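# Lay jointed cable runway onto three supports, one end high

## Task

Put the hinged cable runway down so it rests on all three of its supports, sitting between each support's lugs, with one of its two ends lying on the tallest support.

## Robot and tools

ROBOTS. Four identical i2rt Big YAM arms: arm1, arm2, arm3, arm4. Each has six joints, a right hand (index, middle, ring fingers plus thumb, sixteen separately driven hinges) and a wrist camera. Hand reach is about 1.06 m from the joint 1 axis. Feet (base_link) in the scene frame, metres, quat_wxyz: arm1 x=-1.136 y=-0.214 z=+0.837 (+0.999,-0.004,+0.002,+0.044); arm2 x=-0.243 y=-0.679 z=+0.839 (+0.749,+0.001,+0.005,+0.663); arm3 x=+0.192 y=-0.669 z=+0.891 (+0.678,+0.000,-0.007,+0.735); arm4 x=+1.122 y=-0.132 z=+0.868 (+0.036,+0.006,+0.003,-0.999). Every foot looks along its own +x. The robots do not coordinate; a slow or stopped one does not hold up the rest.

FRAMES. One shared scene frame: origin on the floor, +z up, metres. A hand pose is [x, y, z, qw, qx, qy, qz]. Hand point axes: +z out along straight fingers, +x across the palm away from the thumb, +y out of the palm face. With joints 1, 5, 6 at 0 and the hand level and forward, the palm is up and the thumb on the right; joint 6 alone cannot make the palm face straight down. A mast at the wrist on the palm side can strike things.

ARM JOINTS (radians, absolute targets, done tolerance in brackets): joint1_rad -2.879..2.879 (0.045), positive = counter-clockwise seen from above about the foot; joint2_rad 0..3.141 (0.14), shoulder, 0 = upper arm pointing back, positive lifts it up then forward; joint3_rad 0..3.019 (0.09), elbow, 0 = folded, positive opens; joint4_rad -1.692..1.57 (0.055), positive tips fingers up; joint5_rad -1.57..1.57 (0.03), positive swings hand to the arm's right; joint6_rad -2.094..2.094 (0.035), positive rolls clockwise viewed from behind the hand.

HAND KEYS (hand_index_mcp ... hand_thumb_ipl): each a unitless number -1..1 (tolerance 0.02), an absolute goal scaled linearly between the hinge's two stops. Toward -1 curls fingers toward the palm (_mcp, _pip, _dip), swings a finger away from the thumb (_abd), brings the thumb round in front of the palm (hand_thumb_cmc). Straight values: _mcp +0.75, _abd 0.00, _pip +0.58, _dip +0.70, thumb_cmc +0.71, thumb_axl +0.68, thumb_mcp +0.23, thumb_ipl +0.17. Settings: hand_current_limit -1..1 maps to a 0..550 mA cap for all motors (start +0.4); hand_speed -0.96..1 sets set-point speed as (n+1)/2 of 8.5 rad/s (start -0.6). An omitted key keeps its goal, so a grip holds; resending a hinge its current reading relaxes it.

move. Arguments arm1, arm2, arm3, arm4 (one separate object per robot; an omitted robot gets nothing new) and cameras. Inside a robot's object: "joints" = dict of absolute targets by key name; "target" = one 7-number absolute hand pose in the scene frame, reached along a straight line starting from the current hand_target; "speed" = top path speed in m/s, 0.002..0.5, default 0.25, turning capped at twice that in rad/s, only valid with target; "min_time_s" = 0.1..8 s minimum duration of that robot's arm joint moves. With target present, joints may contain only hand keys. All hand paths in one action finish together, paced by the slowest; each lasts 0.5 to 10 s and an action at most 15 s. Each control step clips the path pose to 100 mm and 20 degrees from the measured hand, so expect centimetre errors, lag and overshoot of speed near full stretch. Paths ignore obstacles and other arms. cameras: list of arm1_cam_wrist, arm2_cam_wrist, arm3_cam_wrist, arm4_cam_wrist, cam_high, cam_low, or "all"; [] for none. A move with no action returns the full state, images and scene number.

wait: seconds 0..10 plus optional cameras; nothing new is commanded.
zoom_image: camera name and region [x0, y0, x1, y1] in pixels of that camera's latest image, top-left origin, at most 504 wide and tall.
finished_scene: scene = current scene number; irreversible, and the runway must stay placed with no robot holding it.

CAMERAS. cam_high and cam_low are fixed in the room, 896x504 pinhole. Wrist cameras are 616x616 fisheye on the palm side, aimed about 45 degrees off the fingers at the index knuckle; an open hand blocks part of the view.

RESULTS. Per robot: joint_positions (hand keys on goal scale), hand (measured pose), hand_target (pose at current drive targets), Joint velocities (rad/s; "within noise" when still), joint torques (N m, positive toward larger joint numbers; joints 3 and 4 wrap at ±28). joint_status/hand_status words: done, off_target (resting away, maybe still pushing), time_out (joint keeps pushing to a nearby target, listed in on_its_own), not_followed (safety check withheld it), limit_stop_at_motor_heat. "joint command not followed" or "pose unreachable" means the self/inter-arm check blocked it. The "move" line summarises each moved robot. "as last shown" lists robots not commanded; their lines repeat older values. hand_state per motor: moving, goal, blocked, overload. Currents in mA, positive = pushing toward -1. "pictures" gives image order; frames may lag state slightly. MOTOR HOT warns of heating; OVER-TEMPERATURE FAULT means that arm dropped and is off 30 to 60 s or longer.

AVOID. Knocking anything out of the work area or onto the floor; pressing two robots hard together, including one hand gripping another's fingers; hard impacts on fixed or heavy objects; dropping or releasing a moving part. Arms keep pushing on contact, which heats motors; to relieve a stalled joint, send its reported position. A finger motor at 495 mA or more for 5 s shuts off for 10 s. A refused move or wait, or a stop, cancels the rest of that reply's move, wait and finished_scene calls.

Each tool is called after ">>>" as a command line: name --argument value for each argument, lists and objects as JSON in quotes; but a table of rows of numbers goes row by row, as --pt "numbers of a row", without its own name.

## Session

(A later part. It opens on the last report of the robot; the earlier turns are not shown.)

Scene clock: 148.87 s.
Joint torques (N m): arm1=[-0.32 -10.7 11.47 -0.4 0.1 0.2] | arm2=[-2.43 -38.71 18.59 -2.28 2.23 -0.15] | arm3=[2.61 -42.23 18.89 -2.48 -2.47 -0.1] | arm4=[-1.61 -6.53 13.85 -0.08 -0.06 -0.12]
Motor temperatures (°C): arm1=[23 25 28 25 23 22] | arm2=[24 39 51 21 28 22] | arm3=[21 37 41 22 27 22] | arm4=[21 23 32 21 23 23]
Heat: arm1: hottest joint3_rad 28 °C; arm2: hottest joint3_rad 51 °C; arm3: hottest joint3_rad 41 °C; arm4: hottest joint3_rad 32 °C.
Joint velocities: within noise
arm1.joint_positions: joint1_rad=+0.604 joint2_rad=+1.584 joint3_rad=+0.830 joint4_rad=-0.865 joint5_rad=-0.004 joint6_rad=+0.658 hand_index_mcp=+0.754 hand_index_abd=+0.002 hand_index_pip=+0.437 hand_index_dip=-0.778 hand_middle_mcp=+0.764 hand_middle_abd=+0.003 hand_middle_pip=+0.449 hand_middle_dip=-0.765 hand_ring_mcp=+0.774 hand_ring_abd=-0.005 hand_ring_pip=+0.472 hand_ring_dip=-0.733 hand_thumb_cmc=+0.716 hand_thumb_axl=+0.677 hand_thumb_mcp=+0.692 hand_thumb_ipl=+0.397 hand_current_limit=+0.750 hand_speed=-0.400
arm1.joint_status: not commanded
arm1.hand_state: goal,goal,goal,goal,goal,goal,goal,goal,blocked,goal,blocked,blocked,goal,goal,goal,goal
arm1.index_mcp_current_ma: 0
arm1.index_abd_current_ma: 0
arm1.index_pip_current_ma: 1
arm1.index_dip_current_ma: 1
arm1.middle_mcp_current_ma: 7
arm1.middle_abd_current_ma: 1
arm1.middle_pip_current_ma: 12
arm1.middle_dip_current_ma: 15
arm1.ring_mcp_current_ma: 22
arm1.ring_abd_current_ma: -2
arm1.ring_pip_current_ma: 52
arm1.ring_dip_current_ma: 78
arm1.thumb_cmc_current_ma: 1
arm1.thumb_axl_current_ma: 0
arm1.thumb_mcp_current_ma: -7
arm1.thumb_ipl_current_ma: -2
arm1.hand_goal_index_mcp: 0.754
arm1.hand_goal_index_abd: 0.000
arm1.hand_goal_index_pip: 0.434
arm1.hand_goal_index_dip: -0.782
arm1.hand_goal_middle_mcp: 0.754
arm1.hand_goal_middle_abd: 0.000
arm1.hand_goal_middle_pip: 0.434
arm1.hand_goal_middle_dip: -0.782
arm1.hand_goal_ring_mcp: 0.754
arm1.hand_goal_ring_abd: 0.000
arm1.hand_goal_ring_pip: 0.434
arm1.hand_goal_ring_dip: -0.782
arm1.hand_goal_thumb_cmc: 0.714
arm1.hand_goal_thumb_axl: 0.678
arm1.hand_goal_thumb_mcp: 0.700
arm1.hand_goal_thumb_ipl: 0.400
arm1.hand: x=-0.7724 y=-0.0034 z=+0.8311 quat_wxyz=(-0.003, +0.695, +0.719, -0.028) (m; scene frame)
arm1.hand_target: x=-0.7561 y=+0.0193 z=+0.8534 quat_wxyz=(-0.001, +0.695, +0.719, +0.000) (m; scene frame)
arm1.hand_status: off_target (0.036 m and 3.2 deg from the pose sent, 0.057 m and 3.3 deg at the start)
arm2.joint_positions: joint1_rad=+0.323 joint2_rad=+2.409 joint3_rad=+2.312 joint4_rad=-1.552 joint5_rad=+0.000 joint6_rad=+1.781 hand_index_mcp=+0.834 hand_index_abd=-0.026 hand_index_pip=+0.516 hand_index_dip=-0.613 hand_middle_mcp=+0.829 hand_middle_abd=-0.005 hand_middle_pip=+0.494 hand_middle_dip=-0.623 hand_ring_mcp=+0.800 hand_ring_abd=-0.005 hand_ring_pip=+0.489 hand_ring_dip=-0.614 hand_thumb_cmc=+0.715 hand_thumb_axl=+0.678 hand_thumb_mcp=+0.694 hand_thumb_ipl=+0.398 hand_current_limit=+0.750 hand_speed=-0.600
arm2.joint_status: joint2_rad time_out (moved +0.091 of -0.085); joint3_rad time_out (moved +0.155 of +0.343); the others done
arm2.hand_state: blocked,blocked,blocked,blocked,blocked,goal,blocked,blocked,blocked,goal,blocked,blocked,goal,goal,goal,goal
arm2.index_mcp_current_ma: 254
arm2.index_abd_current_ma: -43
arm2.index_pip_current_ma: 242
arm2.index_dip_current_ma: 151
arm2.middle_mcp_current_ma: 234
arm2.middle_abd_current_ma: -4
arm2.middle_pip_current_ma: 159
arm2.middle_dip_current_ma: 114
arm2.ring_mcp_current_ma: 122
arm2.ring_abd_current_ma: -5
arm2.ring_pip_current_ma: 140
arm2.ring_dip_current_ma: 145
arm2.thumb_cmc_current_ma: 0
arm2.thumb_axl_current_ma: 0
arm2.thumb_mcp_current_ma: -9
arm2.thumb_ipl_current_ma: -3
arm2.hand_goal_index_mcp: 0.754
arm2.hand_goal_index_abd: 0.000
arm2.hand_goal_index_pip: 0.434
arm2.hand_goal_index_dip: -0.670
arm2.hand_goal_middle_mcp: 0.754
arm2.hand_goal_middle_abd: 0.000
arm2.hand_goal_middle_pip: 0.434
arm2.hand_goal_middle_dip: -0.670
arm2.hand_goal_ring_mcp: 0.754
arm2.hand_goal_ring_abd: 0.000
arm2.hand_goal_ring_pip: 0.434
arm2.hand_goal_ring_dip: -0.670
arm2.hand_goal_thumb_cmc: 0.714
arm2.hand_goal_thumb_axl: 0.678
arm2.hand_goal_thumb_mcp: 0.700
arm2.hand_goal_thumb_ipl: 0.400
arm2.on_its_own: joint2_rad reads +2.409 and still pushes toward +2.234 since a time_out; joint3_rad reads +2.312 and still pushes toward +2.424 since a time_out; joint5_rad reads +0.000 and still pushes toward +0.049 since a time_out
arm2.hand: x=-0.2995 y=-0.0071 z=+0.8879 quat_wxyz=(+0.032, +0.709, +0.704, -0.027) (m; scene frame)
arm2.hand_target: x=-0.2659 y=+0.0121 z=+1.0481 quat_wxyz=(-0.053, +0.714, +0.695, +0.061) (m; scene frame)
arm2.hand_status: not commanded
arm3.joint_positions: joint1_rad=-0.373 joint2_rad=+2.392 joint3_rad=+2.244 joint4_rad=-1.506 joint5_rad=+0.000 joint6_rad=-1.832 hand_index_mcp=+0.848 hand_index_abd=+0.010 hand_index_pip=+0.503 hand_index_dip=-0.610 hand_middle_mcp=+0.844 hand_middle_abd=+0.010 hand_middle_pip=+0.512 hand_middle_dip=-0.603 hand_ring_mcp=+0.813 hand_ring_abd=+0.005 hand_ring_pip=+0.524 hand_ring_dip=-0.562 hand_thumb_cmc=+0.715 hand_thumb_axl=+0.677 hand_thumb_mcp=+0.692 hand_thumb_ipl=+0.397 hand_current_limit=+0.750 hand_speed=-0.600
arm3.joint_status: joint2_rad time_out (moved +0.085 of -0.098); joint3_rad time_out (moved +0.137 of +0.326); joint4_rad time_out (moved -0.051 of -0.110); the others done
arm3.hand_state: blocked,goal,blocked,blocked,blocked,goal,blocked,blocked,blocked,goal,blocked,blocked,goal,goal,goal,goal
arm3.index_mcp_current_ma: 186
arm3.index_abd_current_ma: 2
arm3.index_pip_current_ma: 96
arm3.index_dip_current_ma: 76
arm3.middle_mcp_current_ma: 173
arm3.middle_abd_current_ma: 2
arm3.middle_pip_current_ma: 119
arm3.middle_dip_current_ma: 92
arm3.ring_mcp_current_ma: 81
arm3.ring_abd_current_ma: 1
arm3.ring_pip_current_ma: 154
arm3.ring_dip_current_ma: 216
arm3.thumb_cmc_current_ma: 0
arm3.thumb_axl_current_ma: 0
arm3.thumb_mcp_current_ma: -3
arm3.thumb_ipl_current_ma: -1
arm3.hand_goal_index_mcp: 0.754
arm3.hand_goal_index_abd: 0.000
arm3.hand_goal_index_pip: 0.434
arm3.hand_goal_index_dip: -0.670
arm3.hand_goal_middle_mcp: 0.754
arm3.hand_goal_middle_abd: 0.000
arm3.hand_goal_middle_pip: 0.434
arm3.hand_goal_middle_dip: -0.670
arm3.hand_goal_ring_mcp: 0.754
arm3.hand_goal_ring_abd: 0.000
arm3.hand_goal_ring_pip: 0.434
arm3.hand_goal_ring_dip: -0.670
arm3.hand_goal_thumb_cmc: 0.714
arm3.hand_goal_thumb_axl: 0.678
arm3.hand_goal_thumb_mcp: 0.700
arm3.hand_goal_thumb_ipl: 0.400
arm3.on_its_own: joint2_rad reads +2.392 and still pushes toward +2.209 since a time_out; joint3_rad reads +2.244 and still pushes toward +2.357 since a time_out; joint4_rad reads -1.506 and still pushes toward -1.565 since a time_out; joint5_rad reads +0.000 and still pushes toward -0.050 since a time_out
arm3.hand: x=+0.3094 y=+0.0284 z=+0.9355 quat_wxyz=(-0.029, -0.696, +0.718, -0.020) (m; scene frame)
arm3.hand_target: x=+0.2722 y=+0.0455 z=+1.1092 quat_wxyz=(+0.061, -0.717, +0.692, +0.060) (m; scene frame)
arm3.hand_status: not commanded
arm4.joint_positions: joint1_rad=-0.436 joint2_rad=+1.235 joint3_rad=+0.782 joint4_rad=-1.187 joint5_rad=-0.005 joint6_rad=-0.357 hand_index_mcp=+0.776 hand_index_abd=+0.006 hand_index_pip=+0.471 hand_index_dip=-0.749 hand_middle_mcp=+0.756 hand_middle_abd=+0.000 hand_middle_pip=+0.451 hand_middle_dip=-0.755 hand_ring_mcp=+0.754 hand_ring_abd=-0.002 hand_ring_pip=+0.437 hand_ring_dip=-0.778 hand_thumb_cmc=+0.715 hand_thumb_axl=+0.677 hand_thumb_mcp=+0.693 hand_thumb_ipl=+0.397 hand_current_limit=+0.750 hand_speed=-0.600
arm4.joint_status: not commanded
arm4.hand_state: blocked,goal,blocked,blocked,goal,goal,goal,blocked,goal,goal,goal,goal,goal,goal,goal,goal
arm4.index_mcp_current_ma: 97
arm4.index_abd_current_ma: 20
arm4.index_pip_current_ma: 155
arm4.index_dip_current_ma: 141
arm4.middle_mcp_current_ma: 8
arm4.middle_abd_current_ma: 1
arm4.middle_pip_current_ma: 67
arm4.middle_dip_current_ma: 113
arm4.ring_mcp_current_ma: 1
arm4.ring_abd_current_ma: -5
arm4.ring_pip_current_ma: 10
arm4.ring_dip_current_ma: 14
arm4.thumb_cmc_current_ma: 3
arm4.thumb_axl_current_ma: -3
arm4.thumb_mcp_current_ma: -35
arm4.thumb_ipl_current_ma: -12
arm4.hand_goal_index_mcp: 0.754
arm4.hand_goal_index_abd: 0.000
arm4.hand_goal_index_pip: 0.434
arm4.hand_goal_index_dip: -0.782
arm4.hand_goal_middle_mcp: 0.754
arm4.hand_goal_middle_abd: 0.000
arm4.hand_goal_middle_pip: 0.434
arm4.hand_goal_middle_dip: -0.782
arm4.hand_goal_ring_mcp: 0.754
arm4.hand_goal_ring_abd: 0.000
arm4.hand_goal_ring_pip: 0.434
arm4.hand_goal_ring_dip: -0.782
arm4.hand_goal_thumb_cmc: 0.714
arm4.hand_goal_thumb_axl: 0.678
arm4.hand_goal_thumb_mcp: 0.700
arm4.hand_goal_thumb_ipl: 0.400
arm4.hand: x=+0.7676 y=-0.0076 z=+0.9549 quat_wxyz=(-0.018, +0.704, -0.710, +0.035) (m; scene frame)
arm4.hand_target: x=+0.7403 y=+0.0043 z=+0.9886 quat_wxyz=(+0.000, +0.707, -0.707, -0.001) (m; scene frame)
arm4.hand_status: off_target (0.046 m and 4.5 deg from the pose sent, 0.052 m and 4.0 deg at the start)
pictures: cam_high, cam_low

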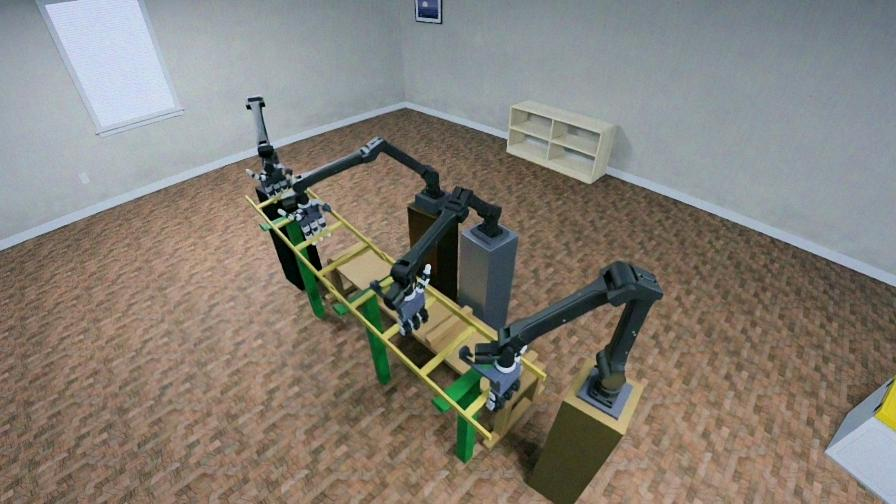

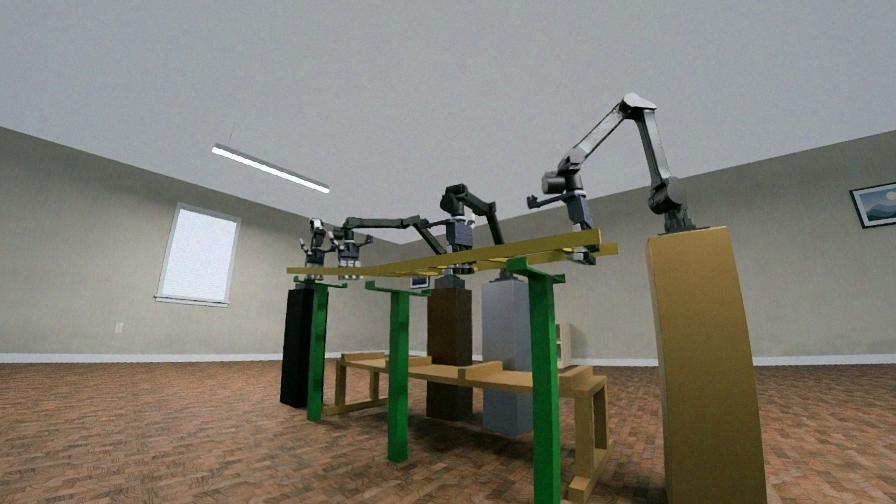

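>>> move --arm1 '{"target":[-0.756,0.019,0.835,0,0.6947,0.7193,0],"speed":0.02}' --arm2 '{"joints":{"joint2_rad":2.259,"joint3_rad":2.385,"joint4_rad":-1.54,"joint1_rad":0.285},"min_time_s":2.5}' --arm3 '{"joints":{"joint2_rad":2.234,"joint3_rad":2.32,"joint4_rad":-1.505,"joint1_rad":-0.33},"min_time_s":2.5}' --arm4 '{"target":[0.740,0.012,0.966,0,0.7071,-0.7071,0],"speed":0.02}' --cameras '["cam_high","cam_low"]'

Scene clock: 157.10 s.
Joint torques (N m): arm1=[-0.5 -11.52 9.32 0.61 0.11 0.18] | arm2=[-2.43 -38.42 16.38 -1.11 2.43 -0.12] | arm3=[2.26 -42.29 15.56 -1.09 -2.47 -0.12] | arm4=[-1.14 -7.24 10.76 0.88 0.01 -0.09]
Motor temperatures (°C): arm1=[23 25 28 25 23 22] | arm2=[24 39 50 20 28 22] | arm3=[21 37 41 22 27 22] | arm4=[21 23 32 21 23 23]
Heat: arm1: hottest joint3_rad 28 °C; arm2: hottest joint3_rad 50 °C; arm3: hottest joint3_rad 41 °C; arm4: hottest joint3_rad 32 °C.
move: arm1 off_target; arm2 time_out; arm3 time_out; arm4 off_target
Joint velocities: within noise
arm1.joint_positions: joint1_rad=+0.607 joint2_rad=+1.623 joint3_rad=+0.830 joint4_rad=-0.839 joint5_rad=-0.004 joint6_rad=+0.661 hand_index_mcp=+0.754 hand_index_abd=+0.002 hand_index_pip=+0.437 hand_index_dip=-0.778 hand_middle_mcp=+0.768 hand_middle_abd=+0.003 hand_middle_pip=+0.454 hand_middle_dip=-0.761 hand_ring_mcp=+0.780 hand_ring_abd=-0.005 hand_ring_pip=+0.472 hand_ring_dip=-0.733 hand_thumb_cmc=+0.716 hand_thumb_axl=+0.677 hand_thumb_mcp=+0.692 hand_thumb_ipl=+0.397 hand_current_limit=+0.750 hand_speed=-0.400
arm1.joint_status: not commanded
arm1.hand_state: goal,goal,goal,goal,goal,goal,goal,blocked,blocked,goal,blocked,blocked,goal,goal,goal,goal
arm1.index_mcp_current_ma: 0
arm1.index_abd_current_ma: 0
arm1.index_pip_current_ma: 1
arm1.index_dip_current_ma: 1
arm1.middle_mcp_current_ma: 12
arm1.middle_abd_current_ma: 1
arm1.middle_pip_current_ma: 19
arm1.middle_dip_current_ma: 21
arm1.ring_mcp_current_ma: 32
arm1.ring_abd_current_ma: -2
arm1.ring_pip_current_ma: 52
arm1.ring_dip_current_ma: 78
arm1.thumb_cmc_current_ma: 1
arm1.thumb_axl_current_ma: 0
arm1.thumb_mcp_current_ma: -7
arm1.thumb_ipl_current_ma: -2
arm1.hand_goal_index_mcp: 0.754
arm1.hand_goal_index_abd: 0.000
arm1.hand_goal_index_pip: 0.434
arm1.hand_goal_index_dip: -0.782
arm1.hand_goal_middle_mcp: 0.754
arm1.hand_goal_middle_abd: 0.000
arm1.hand_goal_middle_pip: 0.434
arm1.hand_goal_middle_dip: -0.782
arm1.hand_goal_ring_mcp: 0.754
arm1.hand_goal_ring_abd: 0.000
arm1.hand_goal_ring_pip: 0.434
arm1.hand_goal_ring_dip: -0.782
arm1.hand_goal_thumb_cmc: 0.714
arm1.hand_goal_thumb_axl: 0.678
arm1.hand_goal_thumb_mcp: 0.700
arm1.hand_goal_thumb_ipl: 0.400
arm1.hand: x=-0.7723 y=-0.0022 z=+0.8166 quat_wxyz=(-0.004, +0.695, +0.718, -0.034) (m; scene frame)
arm1.hand_target: x=-0.7569 y=+0.0185 z=+0.8356 quat_wxyz=(-0.001, +0.695, +0.719, +0.000) (m; scene frame)
arm1.hand_status: off_target (0.032 m and 4.0 deg from the pose sent, 0.028 m and 3.2 deg at the start)
arm2.joint_positions: joint1_rad=+0.323 joint2_rad=+2.429 joint3_rad=+2.299 joint4_rad=-1.519 joint5_rad=-0.004 joint6_rad=+1.778 hand_index_mcp=+0.834 hand_index_abd=-0.026 hand_index_pip=+0.516 hand_index_dip=-0.613 hand_middle_mcp=+0.829 hand_middle_abd=-0.005 hand_middle_pip=+0.494 hand_middle_dip=-0.623 hand_ring_mcp=+0.800 hand_ring_abd=-0.005 hand_ring_pip=+0.489 hand_ring_dip=-0.614 hand_thumb_cmc=+0.715 hand_thumb_axl=+0.678 hand_thumb_mcp=+0.694 hand_thumb_ipl=+0.398 hand_current_limit=+0.750 hand_speed=-0.600
arm2.joint_status: joint2_rad time_out (moved +0.020 of -0.150); the others done
arm2.hand_state: blocked,blocked,blocked,blocked,blocked,goal,blocked,blocked,blocked,goal,blocked,blocked,goal,goal,goal,goal
arm2.index_mcp_current_ma: 254
arm2.index_abd_current_ma: -43
arm2.index_pip_current_ma: 242
arm2.index_dip_current_ma: 151
arm2.middle_mcp_current_ma: 235
arm2.middle_abd_current_ma: -4
arm2.middle_pip_current_ma: 159
arm2.middle_dip_current_ma: 114
arm2.ring_mcp_current_ma: 122
arm2.ring_abd_current_ma: -5
arm2.ring_pip_current_ma: 140
arm2.ring_dip_current_ma: 145
arm2.thumb_cmc_current_ma: 0
arm2.thumb_axl_current_ma: 0
arm2.thumb_mcp_current_ma: -9
arm2.thumb_ipl_current_ma: -3
arm2.hand_goal_index_mcp: 0.754
arm2.hand_goal_index_abd: 0.000
arm2.hand_goal_index_pip: 0.434
arm2.hand_goal_index_dip: -0.670
arm2.hand_goal_middle_mcp: 0.754
arm2.hand_goal_middle_abd: 0.000
arm2.hand_goal_middle_pip: 0.434
arm2.hand_goal_middle_dip: -0.670
arm2.hand_goal_ring_mcp: 0.754
arm2.hand_goal_ring_abd: 0.000
arm2.hand_goal_ring_pip: 0.434
arm2.hand_goal_ring_dip: -0.670
arm2.hand_goal_thumb_cmc: 0.714
arm2.hand_goal_thumb_axl: 0.678
arm2.hand_goal_thumb_mcp: 0.700
arm2.hand_goal_thumb_ipl: 0.400
arm2.on_its_own: joint2_rad reads +2.429 and still pushes toward +2.259 since a time_out; joint5_rad reads -0.004 and still pushes toward +0.049 since a time_out
arm2.hand: x=-0.3008 y=-0.0046 z=+0.8683 quat_wxyz=(+0.031, +0.708, +0.705, -0.028) (m; scene frame)
arm2.hand_target: x=-0.2676 y=+0.0209 z=+1.0166 quat_wxyz=(-0.051, +0.714, +0.696, +0.060) (m; scene frame)
arm2.hand_status: not commanded
arm3.joint_positions: joint1_rad=-0.368 joint2_rad=+2.416 joint3_rad=+2.244 joint4_rad=-1.478 joint5_rad=+0.000 joint6_rad=-1.829 hand_index_mcp=+0.848 hand_index_abd=+0.012 hand_index_pip=+0.503 hand_index_dip=-0.603 hand_middle_mcp=+0.844 hand_middle_abd=+0.012 hand_middle_pip=+0.512 hand_middle_dip=-0.601 hand_ring_mcp=+0.813 hand_ring_abd=+0.007 hand_ring_pip=+0.524 hand_ring_dip=-0.562 hand_thumb_cmc=+0.715 hand_thumb_axl=+0.677 hand_thumb_mcp=+0.692 hand_thumb_ipl=+0.397 hand_current_limit=+0.750 hand_speed=-0.600
arm3.joint_status: joint2_rad time_out (moved +0.024 of -0.158); the others done
arm3.hand_state: blocked,goal,blocked,blocked,blocked,goal,blocked,blocked,blocked,goal,blocked,blocked,goal,goal,goal,goal
arm3.index_mcp_current_ma: 186
arm3.index_abd_current_ma: 3
arm3.index_pip_current_ma: 97
arm3.index_dip_current_ma: 91
arm3.middle_mcp_current_ma: 174
arm3.middle_abd_current_ma: 3
arm3.middle_pip_current_ma: 119
arm3.middle_dip_current_ma: 99
arm3.ring_mcp_current_ma: 81
arm3.ring_abd_current_ma: 1
arm3.ring_pip_current_ma: 154
arm3.ring_dip_current_ma: 216
arm3.thumb_cmc_current_ma: 0
arm3.thumb_axl_current_ma: 0
arm3.thumb_mcp_current_ma: -3
arm3.thumb_ipl_current_ma: -1
arm3.hand_goal_index_mcp: 0.754
arm3.hand_goal_index_abd: 0.000
arm3.hand_goal_index_pip: 0.434
arm3.hand_goal_index_dip: -0.670
arm3.hand_goal_middle_mcp: 0.754
arm3.hand_goal_middle_abd: 0.000
arm3.hand_goal_middle_pip: 0.434
arm3.hand_goal_middle_dip: -0.670
arm3.hand_goal_ring_mcp: 0.754
arm3.hand_goal_ring_abd: 0.000
arm3.hand_goal_ring_pip: 0.434
arm3.hand_goal_ring_dip: -0.670
arm3.hand_goal_thumb_cmc: 0.714
arm3.hand_goal_thumb_axl: 0.678
arm3.hand_goal_thumb_mcp: 0.700
arm3.hand_goal_thumb_ipl: 0.400
arm3.on_its_own: joint2_rad reads +2.416 and still pushes toward +2.234 since a time_out; joint5_rad reads +0.000 and still pushes toward -0.050 since a time_out
arm3.hand: x=+0.3077 y=+0.0334 z=+0.9183 quat_wxyz=(-0.027, -0.696, +0.717, -0.019) (m; scene frame)
arm3.hand_target: x=+0.2748 y=+0.0542 z=+1.0787 quat_wxyz=(+0.060, -0.717, +0.692, +0.059) (m; scene frame)
arm3.hand_status: not commanded
arm4.joint_positions: joint1_rad=-0.459 joint2_rad=+1.273 joint3_rad=+0.782 joint4_rad=-1.143 joint5_rad=-0.008 joint6_rad=-0.382 hand_index_mcp=+0.782 hand_index_abd=+0.004 hand_index_pip=+0.471 hand_index_dip=-0.754 hand_middle_mcp=+0.763 hand_middle_abd=-0.002 hand_middle_pip=+0.451 hand_middle_dip=-0.755 hand_ring_mcp=+0.759 hand_ring_abd=-0.002 hand_ring_pip=+0.437 hand_ring_dip=-0.778 hand_thumb_cmc=+0.715 hand_thumb_axl=+0.677 hand_thumb_mcp=+0.693 hand_thumb_ipl=+0.397 hand_current_limit=+0.750 hand_speed=-0.600
arm4.joint_status: not commanded
arm4.hand_state: blocked,goal,blocked,blocked,goal,goal,goal,blocked,goal,goal,goal,goal,goal,goal,goal,goal
arm4.index_mcp_current_ma: 123
arm4.index_abd_current_ma: 13
arm4.index_pip_current_ma: 155
arm4.index_dip_current_ma: 116
arm4.middle_mcp_current_ma: 39
arm4.middle_abd_current_ma: -7
arm4.middle_pip_current_ma: 67
arm4.middle_dip_current_ma: 113
arm4.ring_mcp_current_ma: 20
arm4.ring_abd_current_ma: -5
arm4.ring_pip_current_ma: 11
arm4.ring_dip_current_ma: 14
arm4.thumb_cmc_current_ma: 3
arm4.thumb_axl_current_ma: -3
arm4.thumb_mcp_current_ma: -35
arm4.thumb_ipl_current_ma: -12
arm4.hand_goal_index_mcp: 0.754
arm4.hand_goal_index_abd: 0.000
arm4.hand_goal_index_pip: 0.434
arm4.hand_goal_index_dip: -0.782
arm4.hand_goal_middle_mcp: 0.754
arm4.hand_goal_middle_abd: 0.000
arm4.hand_goal_middle_pip: 0.434
arm4.hand_goal_middle_dip: -0.782
arm4.hand_goal_ring_mcp: 0.754
arm4.hand_goal_ring_abd: 0.000
arm4.hand_goal_ring_pip: 0.434
arm4.hand_goal_ring_dip: -0.782
arm4.hand_goal_thumb_cmc: 0.714
arm4.hand_goal_thumb_axl: 0.678
arm4.hand_goal_thumb_mcp: 0.700
arm4.hand_goal_thumb_ipl: 0.400
arm4.hand: x=+0.7611 y=+0.0014 z=+0.9447 quat_wxyz=(-0.015, +0.704, -0.709, +0.033) (m; scene frame)
arm4.hand_target: x=+0.7413 y=+0.0116 z=+0.9666 quat_wxyz=(-0.001, +0.707, -0.707, +0.000) (m; scene frame)
arm4.hand_status: off_target (0.032 m and 4.1 deg from the pose sent, 0.036 m and 4.6 deg at the start)
pictures: cam_high, cam_low

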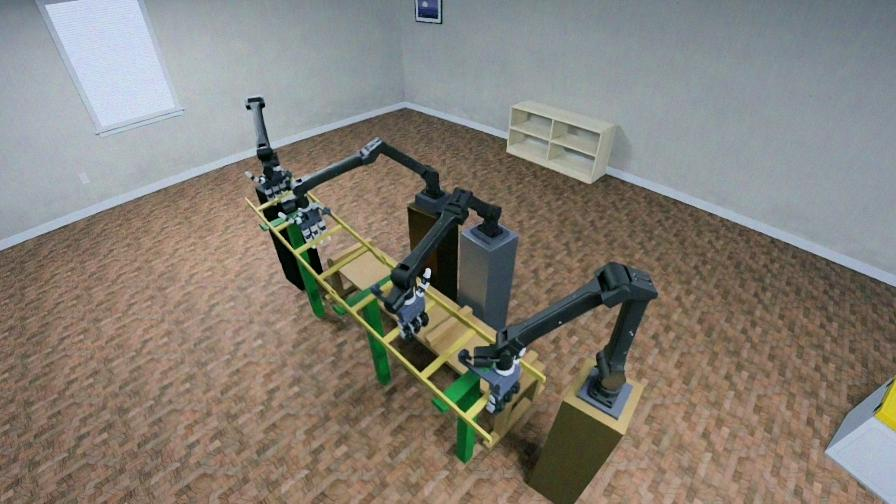

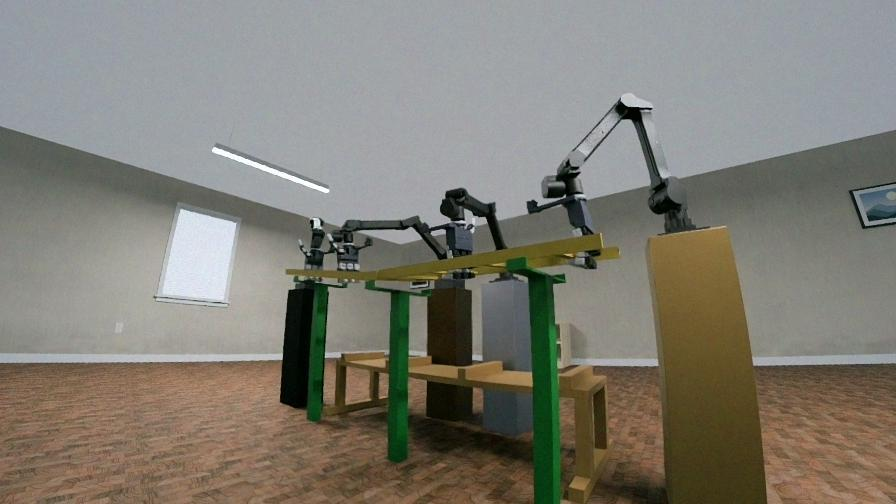

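>>> zoom_image --camera "cam_high" --region '[320, 275, 390, 325]'

>>> zoom_image --camera "cam_high" --region '[425, 365, 495, 425]'

>>> zoom_image --camera "cam_high" --region '[245, 195, 295, 235]'

>>> zoom_image --camera "cam_low" --region '[480, 220, 640, 320]'

>>> zoom_image --camera "cam_low" --region '[280, 240, 480, 320]'

Scaled by 7.200 from the camera's 896x504 image, which has a finer 1280x720 frame.

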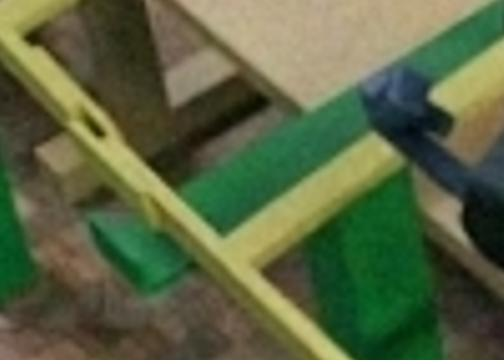

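Scaled by 7.200 from the camera's 896x504 image, which has a finer 1280x720 frame.

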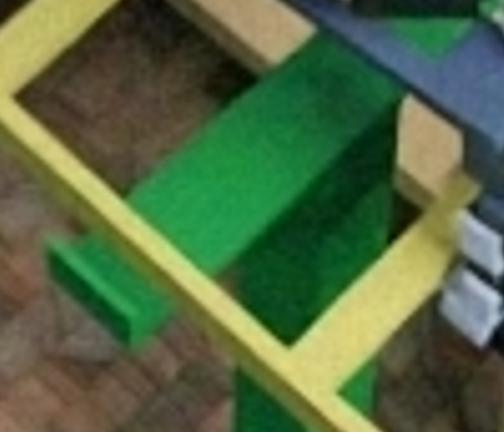

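Scaled by 10.080 from the camera's 896x504 image, which has a finer 1280x720 frame.

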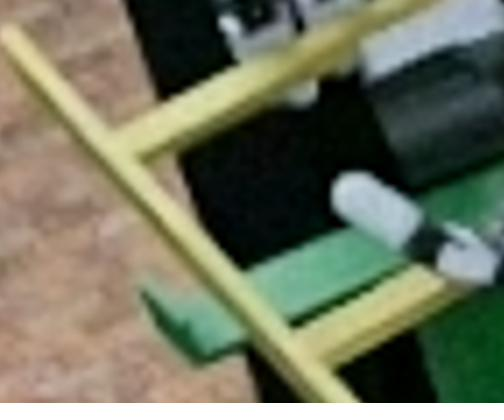

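Scaled by 3.150 from the camera's 896x504 image, which has a finer 1280x720 frame.

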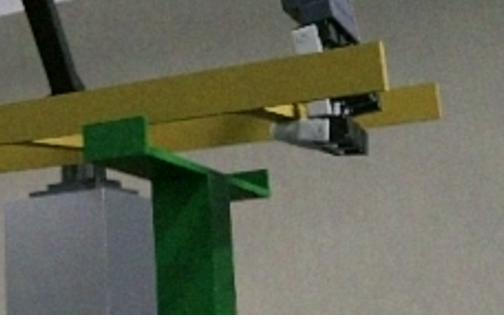

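Scaled by 2.520 from the camera's 896x504 image, which has a finer 1280x720 frame.

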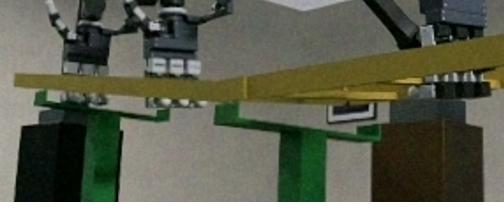

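>>> move --arm1 '{"target":[-0.757,0.0185,0.8145,0,0.6947,0.7193,0],"speed":0.02}' --arm2 '{"joints":{"joint2_rad":2.289,"joint3_rad":2.352,"joint4_rad":-1.48,"joint1_rad":0.285},"min_time_s":2.5}' --arm3 '{"joints":{"joint2_rad":2.272,"joint3_rad":2.299,"joint4_rad":-1.446,"joint1_rad":-0.33},"min_time_s":2.5}' --arm4 '{"target":[0.741,0.0146,0.937,0,0.7071,-0.7071,0],"speed":0.02}' --cameras '["cam_high","cam_low"]'

>>> zoom_image --camera "cam_high" --region '[320, 275, 390, 325]'

>>> zoom_image --camera "cam_high" --region '[425, 365, 495, 425]'

>>> zoom_image --camera "cam_high" --region '[245, 195, 295, 235]'

>>> zoom_image --camera "cam_low" --region '[480, 220, 640, 320]'

>>> zoom_image --camera "cam_low" --region '[280, 240, 440, 320]'

Scene clock: 163.50 s.
Joint torques (N m): arm1=[-0.62 -12.04 8.01 0.81 0.26 0.19] | arm2=[-2.37 -38.07 15.79 -1.07 2.39 -0.11] | arm3=[2.08 -42.23 14.84 -0.9 -2.47 -0.12] | arm4=[-0.79 -7.77 9.09 1.33 -0.16 -0.12]
Motor temperatures (°C): arm1=[23 26 28 25 23 22] | arm2=[24 40 50 20 29 22] | arm3=[21 38 40 22 27 22] | arm4=[21 23 32 21 23 23]
Heat: arm1: hottest joint3_rad 28 °C; arm2: hottest joint3_rad 50 °C; arm3: hottest joint3_rad 40 °C; arm4: hottest joint3_rad 32 °C.
move: arm1 off_target; arm2 time_out; arm3 time_out; arm4 off_target
Joint velocities: within noise
arm1.joint_positions: joint1_rad=+0.609 joint2_rad=+1.668 joint3_rad=+0.820 joint4_rad=-0.783 joint5_rad=-0.008 joint6_rad=+0.661 hand_index_mcp=+0.757 hand_index_abd=+0.002 hand_index_pip=+0.440 hand_index_dip=-0.776 hand_middle_mcp=+0.773 hand_middle_abd=+0.003 hand_middle_pip=+0.455 hand_middle_dip=-0.761 hand_ring_mcp=+0.784 hand_ring_abd=-0.005 hand_ring_pip=+0.472 hand_ring_dip=-0.735 hand_thumb_cmc=+0.716 hand_thumb_axl=+0.677 hand_thumb_mcp=+0.692 hand_thumb_ipl=+0.397 hand_current_limit=+0.750 hand_speed=-0.400
arm1.joint_status: not commanded
arm1.hand_state: goal,goal,goal,goal,goal,goal,blocked,blocked,blocked,goal,blocked,blocked,goal,goal,goal,goal
arm1.index_mcp_current_ma: 1
arm1.index_abd_current_ma: 0
arm1.index_pip_current_ma: 3
arm1.index_dip_current_ma: 3
arm1.middle_mcp_current_ma: 19
arm1.middle_abd_current_ma: 1
arm1.middle_pip_current_ma: 21
arm1.middle_dip_current_ma: 21
arm1.ring_mcp_current_ma: 40
arm1.ring_abd_current_ma: -2
arm1.ring_pip_current_ma: 52
arm1.ring_dip_current_ma: 75
arm1.thumb_cmc_current_ma: 1
arm1.thumb_axl_current_ma: 0
arm1.thumb_mcp_current_ma: -7
arm1.thumb_ipl_current_ma: -2
arm1.hand_goal_index_mcp: 0.754
arm1.hand_goal_index_abd: 0.000
arm1.hand_goal_index_pip: 0.434
arm1.hand_goal_index_dip: -0.782
arm1.hand_goal_middle_mcp: 0.754
arm1.hand_goal_middle_abd: 0.000
arm1.hand_goal_middle_pip: 0.434
arm1.hand_goal_middle_dip: -0.782
arm1.hand_goal_ring_mcp: 0.754
arm1.hand_goal_ring_abd: 0.000
arm1.hand_goal_ring_pip: 0.434
arm1.hand_goal_ring_dip: -0.782
arm1.hand_goal_thumb_cmc: 0.714
arm1.hand_goal_thumb_axl: 0.678
arm1.hand_goal_thumb_mcp: 0.700
arm1.hand_goal_thumb_ipl: 0.400
arm1.hand: x=-0.7717 y=+0.0004 z=+0.7978 quat_wxyz=(-0.005, +0.694, +0.719, -0.033) (m; scene frame)
arm1.hand_target: x=-0.7577 y=+0.0181 z=+0.8149 quat_wxyz=(-0.001, +0.695, +0.719, +0.000) (m; scene frame)
arm1.hand_status: off_target (0.029 m and 3.9 deg from the pose sent, 0.026 m and 4.0 deg at the start)
arm2.joint_positions: joint1_rad=+0.323 joint2_rad=+2.454 joint3_rad=+2.272 joint4_rad=-1.459 joint5_rad=-0.003 joint6_rad=+1.775 hand_index_mcp=+0.834 hand_index_abd=-0.026 hand_index_pip=+0.516 hand_index_dip=-0.615 hand_middle_mcp=+0.829 hand_middle_abd=-0.005 hand_middle_pip=+0.495 hand_middle_dip=-0.622 hand_ring_mcp=+0.800 hand_ring_abd=-0.005 hand_ring_pip=+0.492 hand_ring_dip=-0.612 hand_thumb_cmc=+0.715 hand_thumb_axl=+0.678 hand_thumb_mcp=+0.694 hand_thumb_ipl=+0.398 hand_current_limit=+0.750 hand_speed=-0.600
arm2.joint_status: joint2_rad time_out (moved +0.025 of -0.140); the others done
arm2.hand_state: blocked,blocked,blocked,blocked,blocked,goal,blocked,blocked,blocked,goal,blocked,blocked,goal,goal,goal,goal
arm2.index_mcp_current_ma: 254
arm2.index_abd_current_ma: -43
arm2.index_pip_current_ma: 242
arm2.index_dip_current_ma: 141
arm2.middle_mcp_current_ma: 235
arm2.middle_abd_current_ma: -4
arm2.middle_pip_current_ma: 163
arm2.middle_dip_current_ma: 117
arm2.ring_mcp_current_ma: 122
arm2.ring_abd_current_ma: -5
arm2.ring_pip_current_ma: 152
arm2.ring_dip_current_ma: 154
arm2.thumb_cmc_current_ma: 0
arm2.thumb_axl_current_ma: 0
arm2.thumb_mcp_current_ma: -9
arm2.thumb_ipl_current_ma: -3
arm2.hand_goal_index_mcp: 0.754
arm2.hand_goal_index_abd: 0.000
arm2.hand_goal_index_pip: 0.434
arm2.hand_goal_index_dip: -0.670
arm2.hand_goal_middle_mcp: 0.754
arm2.hand_goal_middle_abd: 0.000
arm2.hand_goal_middle_pip: 0.434
arm2.hand_goal_middle_dip: -0.670
arm2.hand_goal_ring_mcp: 0.754
arm2.hand_goal_ring_abd: 0.000
arm2.hand_goal_ring_pip: 0.434
arm2.hand_goal_ring_dip: -0.670
arm2.hand_goal_thumb_cmc: 0.714
arm2.hand_goal_thumb_axl: 0.678
arm2.hand_goal_thumb_mcp: 0.700
arm2.hand_goal_thumb_ipl: 0.400
arm2.on_its_own: joint2_rad reads +2.454 and still pushes toward +2.289 since a time_out; joint5_rad reads -0.003 and still pushes toward +0.049 since a time_out
arm2.hand: x=-0.3015 y=-0.0010 z=+0.8398 quat_wxyz=(+0.028, +0.707, +0.706, -0.026) (m; scene frame)
arm2.hand_target: x=-0.2693 y=+0.0295 z=+0.9834 quat_wxyz=(-0.050, +0.714, +0.696, +0.059) (m; scene frame)
arm2.hand_status: not commanded
arm3.joint_positions: joint1_rad=-0.366 joint2_rad=+2.451 joint3_rad=+2.230 joint4_rad=-1.423 joint5_rad=+0.000 joint6_rad=-1.829 hand_index_mcp=+0.848 hand_index_abd=+0.012 hand_index_pip=+0.503 hand_index_dip=-0.603 hand_middle_mcp=+0.844 hand_middle_abd=+0.012 hand_middle_pip=+0.512 hand_middle_dip=-0.600 hand_ring_mcp=+0.813 hand_ring_abd=+0.007 hand_ring_pip=+0.524 hand_ring_dip=-0.562 hand_thumb_cmc=+0.715 hand_thumb_axl=+0.677 hand_thumb_mcp=+0.692 hand_thumb_ipl=+0.397 hand_current_limit=+0.750 hand_speed=-0.600
arm3.joint_status: joint2_rad time_out (moved +0.035 of -0.144); the others done
arm3.hand_state: blocked,goal,blocked,blocked,blocked,goal,blocked,blocked,blocked,goal,blocked,blocked,goal,goal,goal,goal
arm3.index_mcp_current_ma: 186
arm3.index_abd_current_ma: 3
arm3.index_pip_current_ma: 97
arm3.index_dip_current_ma: 91
arm3.middle_mcp_current_ma: 174
arm3.middle_abd_current_ma: 3
arm3.middle_pip_current_ma: 119
arm3.middle_dip_current_ma: 100
arm3.ring_mcp_current_ma: 81
arm3.ring_abd_current_ma: 1
arm3.ring_pip_current_ma: 154
arm3.ring_dip_current_ma: 216
arm3.thumb_cmc_current_ma: 0
arm3.thumb_axl_current_ma: 0
arm3.thumb_mcp_current_ma: -3
arm3.thumb_ipl_current_ma: -1
arm3.hand_goal_index_mcp: 0.754
arm3.hand_goal_index_abd: 0.000
arm3.hand_goal_index_pip: 0.434
arm3.hand_goal_index_dip: -0.670
arm3.hand_goal_middle_mcp: 0.754
arm3.hand_goal_middle_abd: 0.000
arm3.hand_goal_middle_pip: 0.434
arm3.hand_goal_middle_dip: -0.670
arm3.hand_goal_ring_mcp: 0.754
arm3.hand_goal_ring_abd: 0.000
arm3.hand_goal_ring_pip: 0.434
arm3.hand_goal_ring_dip: -0.670
arm3.hand_goal_thumb_cmc: 0.714
arm3.hand_goal_thumb_axl: 0.678
arm3.hand_goal_thumb_mcp: 0.700
arm3.hand_goal_thumb_ipl: 0.400
arm3.on_its_own: joint2_rad reads +2.451 and still pushes toward +2.272 since a time_out; joint5_rad reads +0.000 and still pushes toward -0.050 since a time_out
arm3.hand: x=+0.3077 y=+0.0384 z=+0.8881 quat_wxyz=(-0.025, -0.697, +0.716, -0.018) (m; scene frame)
arm3.hand_target: x=+0.2778 y=+0.0651 z=+1.0452 quat_wxyz=(+0.061, -0.717, +0.692, +0.059) (m; scene frame)
arm3.hand_status: not commanded
arm4.joint_positions: joint1_rad=-0.469 joint2_rad=+1.320 joint3_rad=+0.752 joint4_rad=-1.059 joint5_rad=-0.004 joint6_rad=-0.386 hand_index_mcp=+0.784 hand_index_abd=+0.004 hand_index_pip=+0.471 hand_index_dip=-0.755 hand_middle_mcp=+0.769 hand_middle_abd=-0.002 hand_middle_pip=+0.451 hand_middle_dip=-0.758 hand_ring_mcp=+0.761 hand_ring_abd=-0.002 hand_ring_pip=+0.440 hand_ring_dip=-0.777 hand_thumb_cmc=+0.715 hand_thumb_axl=+0.677 hand_thumb_mcp=+0.693 hand_thumb_ipl=+0.397 hand_current_limit=+0.750 hand_speed=-0.600
arm4.joint_status: not commanded
arm4.hand_state: blocked,goal,blocked,blocked,goal,goal,goal,blocked,goal,goal,goal,goal,goal,goal,goal,goal
arm4.index_mcp_current_ma: 133
arm4.index_abd_current_ma: 13
arm4.index_pip_current_ma: 155
arm4.index_dip_current_ma: 113
arm4.middle_mcp_current_ma: 64
arm4.middle_abd_current_ma: -7
arm4.middle_pip_current_ma: 67
arm4.middle_dip_current_ma: 100
arm4.ring_mcp_current_ma: 28
arm4.ring_abd_current_ma: -5
arm4.ring_pip_current_ma: 23
arm4.ring_dip_current_ma: 17
arm4.thumb_cmc_current_ma: 3
arm4.thumb_axl_current_ma: -3
arm4.thumb_mcp_current_ma: -35
arm4.thumb_ipl_current_ma: -12
arm4.hand_goal_index_mcp: 0.754
arm4.hand_goal_index_abd: 0.000
arm4.hand_goal_index_pip: 0.434
arm4.hand_goal_index_dip: -0.782
arm4.hand_goal_middle_mcp: 0.754
arm4.hand_goal_middle_abd: 0.000
arm4.hand_goal_middle_pip: 0.434
arm4.hand_goal_middle_dip: -0.782
arm4.hand_goal_ring_mcp: 0.754
arm4.hand_goal_ring_abd: 0.000
arm4.hand_goal_ring_pip: 0.434
arm4.hand_goal_ring_dip: -0.782
arm4.hand_goal_thumb_cmc: 0.714
arm4.hand_goal_thumb_axl: 0.678
arm4.hand_goal_thumb_mcp: 0.700
arm4.hand_goal_thumb_ipl: 0.400
arm4.hand: x=+0.7584 y=+0.0074 z=+0.9215 quat_wxyz=(-0.015, +0.702, -0.711, +0.029) (m; scene frame)
arm4.hand_target: x=+0.7417 y=+0.0144 z=+0.9377 quat_wxyz=(+0.000, +0.707, -0.707, +0.000) (m; scene frame)
arm4.hand_status: off_target (0.024 m and 3.8 deg from the pose sent, 0.025 m and 4.1 deg at the start)
pictures: cam_high, cam_low

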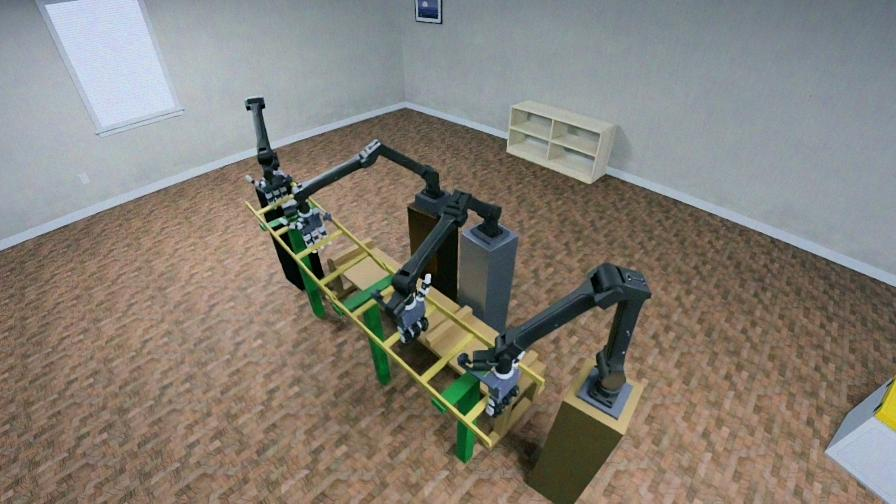

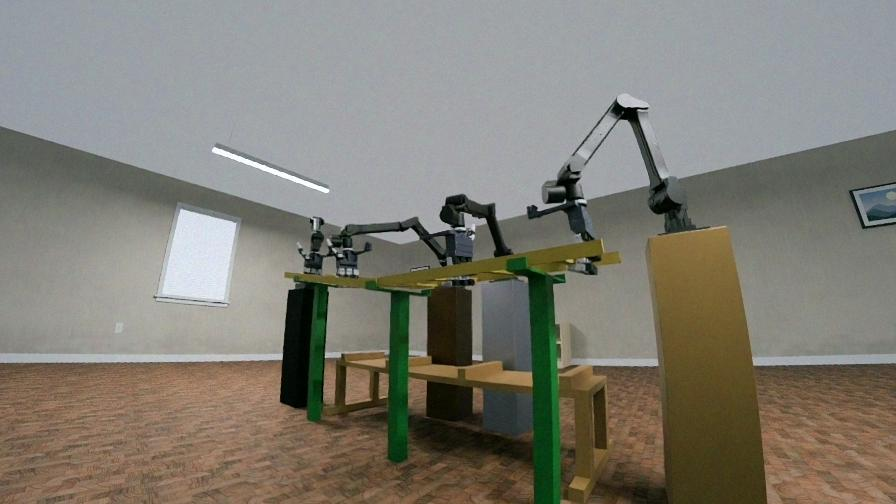

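Scaled by 7.200 from the camera's 896x504 image, which has a finer 1280x720 frame.

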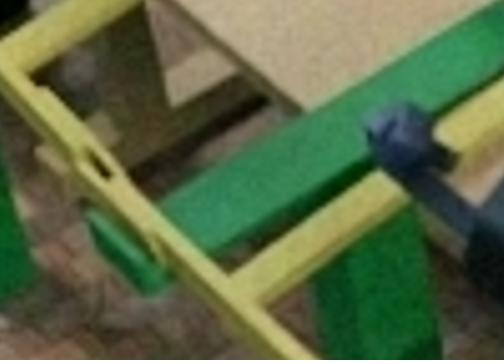

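Scaled by 7.200 from the camera's 896x504 image, which has a finer 1280x720 frame.

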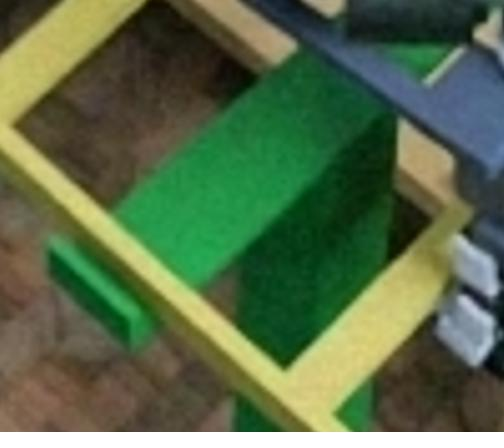

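Scaled by 10.080 from the camera's 896x504 image, which has a finer 1280x720 frame.

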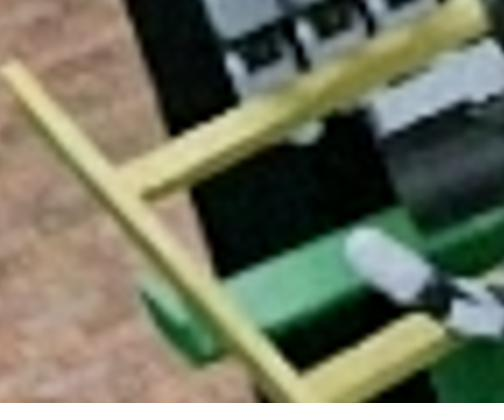

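Scaled by 3.150 from the camera's 896x504 image, which has a finer 1280x720 frame.

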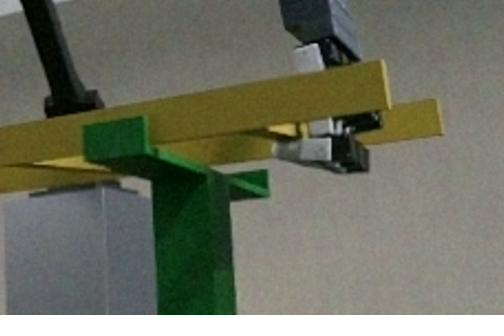

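Scaled by 3.150 from the camera's 896x504 image, which has a finer 1280x720 frame.

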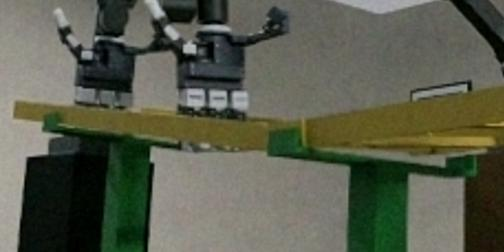

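>>> zoom_image --camera "cam_high" --region '[360, 250, 430, 300]'

>>> zoom_image --camera "cam_low" --region '[400, 270, 460, 310]'

>>> zoom_image --camera "cam_low" --region '[530, 255, 600, 300]'

>>> zoom_image --camera "cam_low" --region '[355, 265, 415, 305]'

>>> zoom_image --camera "cam_low" --region '[280, 260, 360, 310]'

Scaled by 7.200 from the camera's 896x504 image, which has a finer 1280x720 frame.

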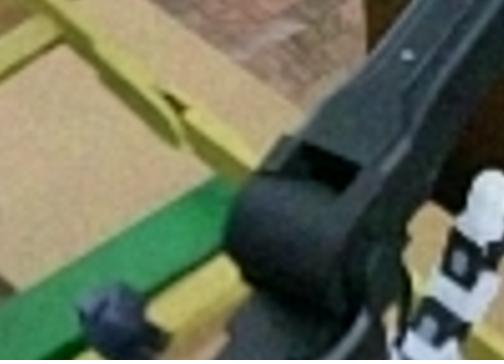

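Scaled by 8.400 from the camera's 896x504 image, which has a finer 1280x720 frame.

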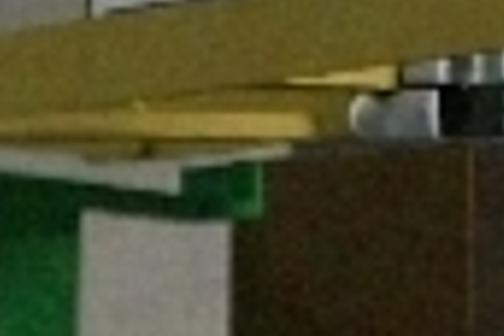

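Scaled by 7.200 from the camera's 896x504 image, which has a finer 1280x720 frame.

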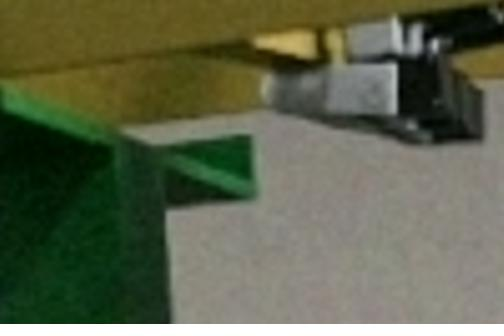

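Scaled by 8.400 from the camera's 896x504 image, which has a finer 1280x720 frame.

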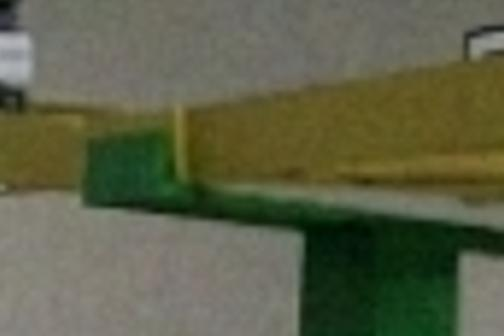

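Scaled by 6.300 from the camera's 896x504 image, which has a finer 1280x720 frame.

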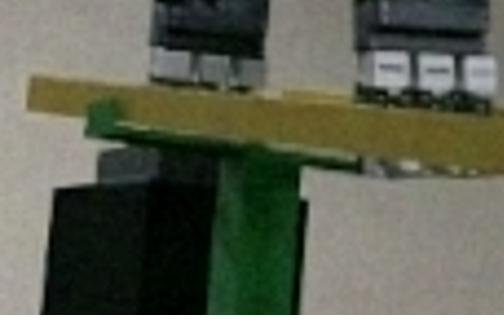

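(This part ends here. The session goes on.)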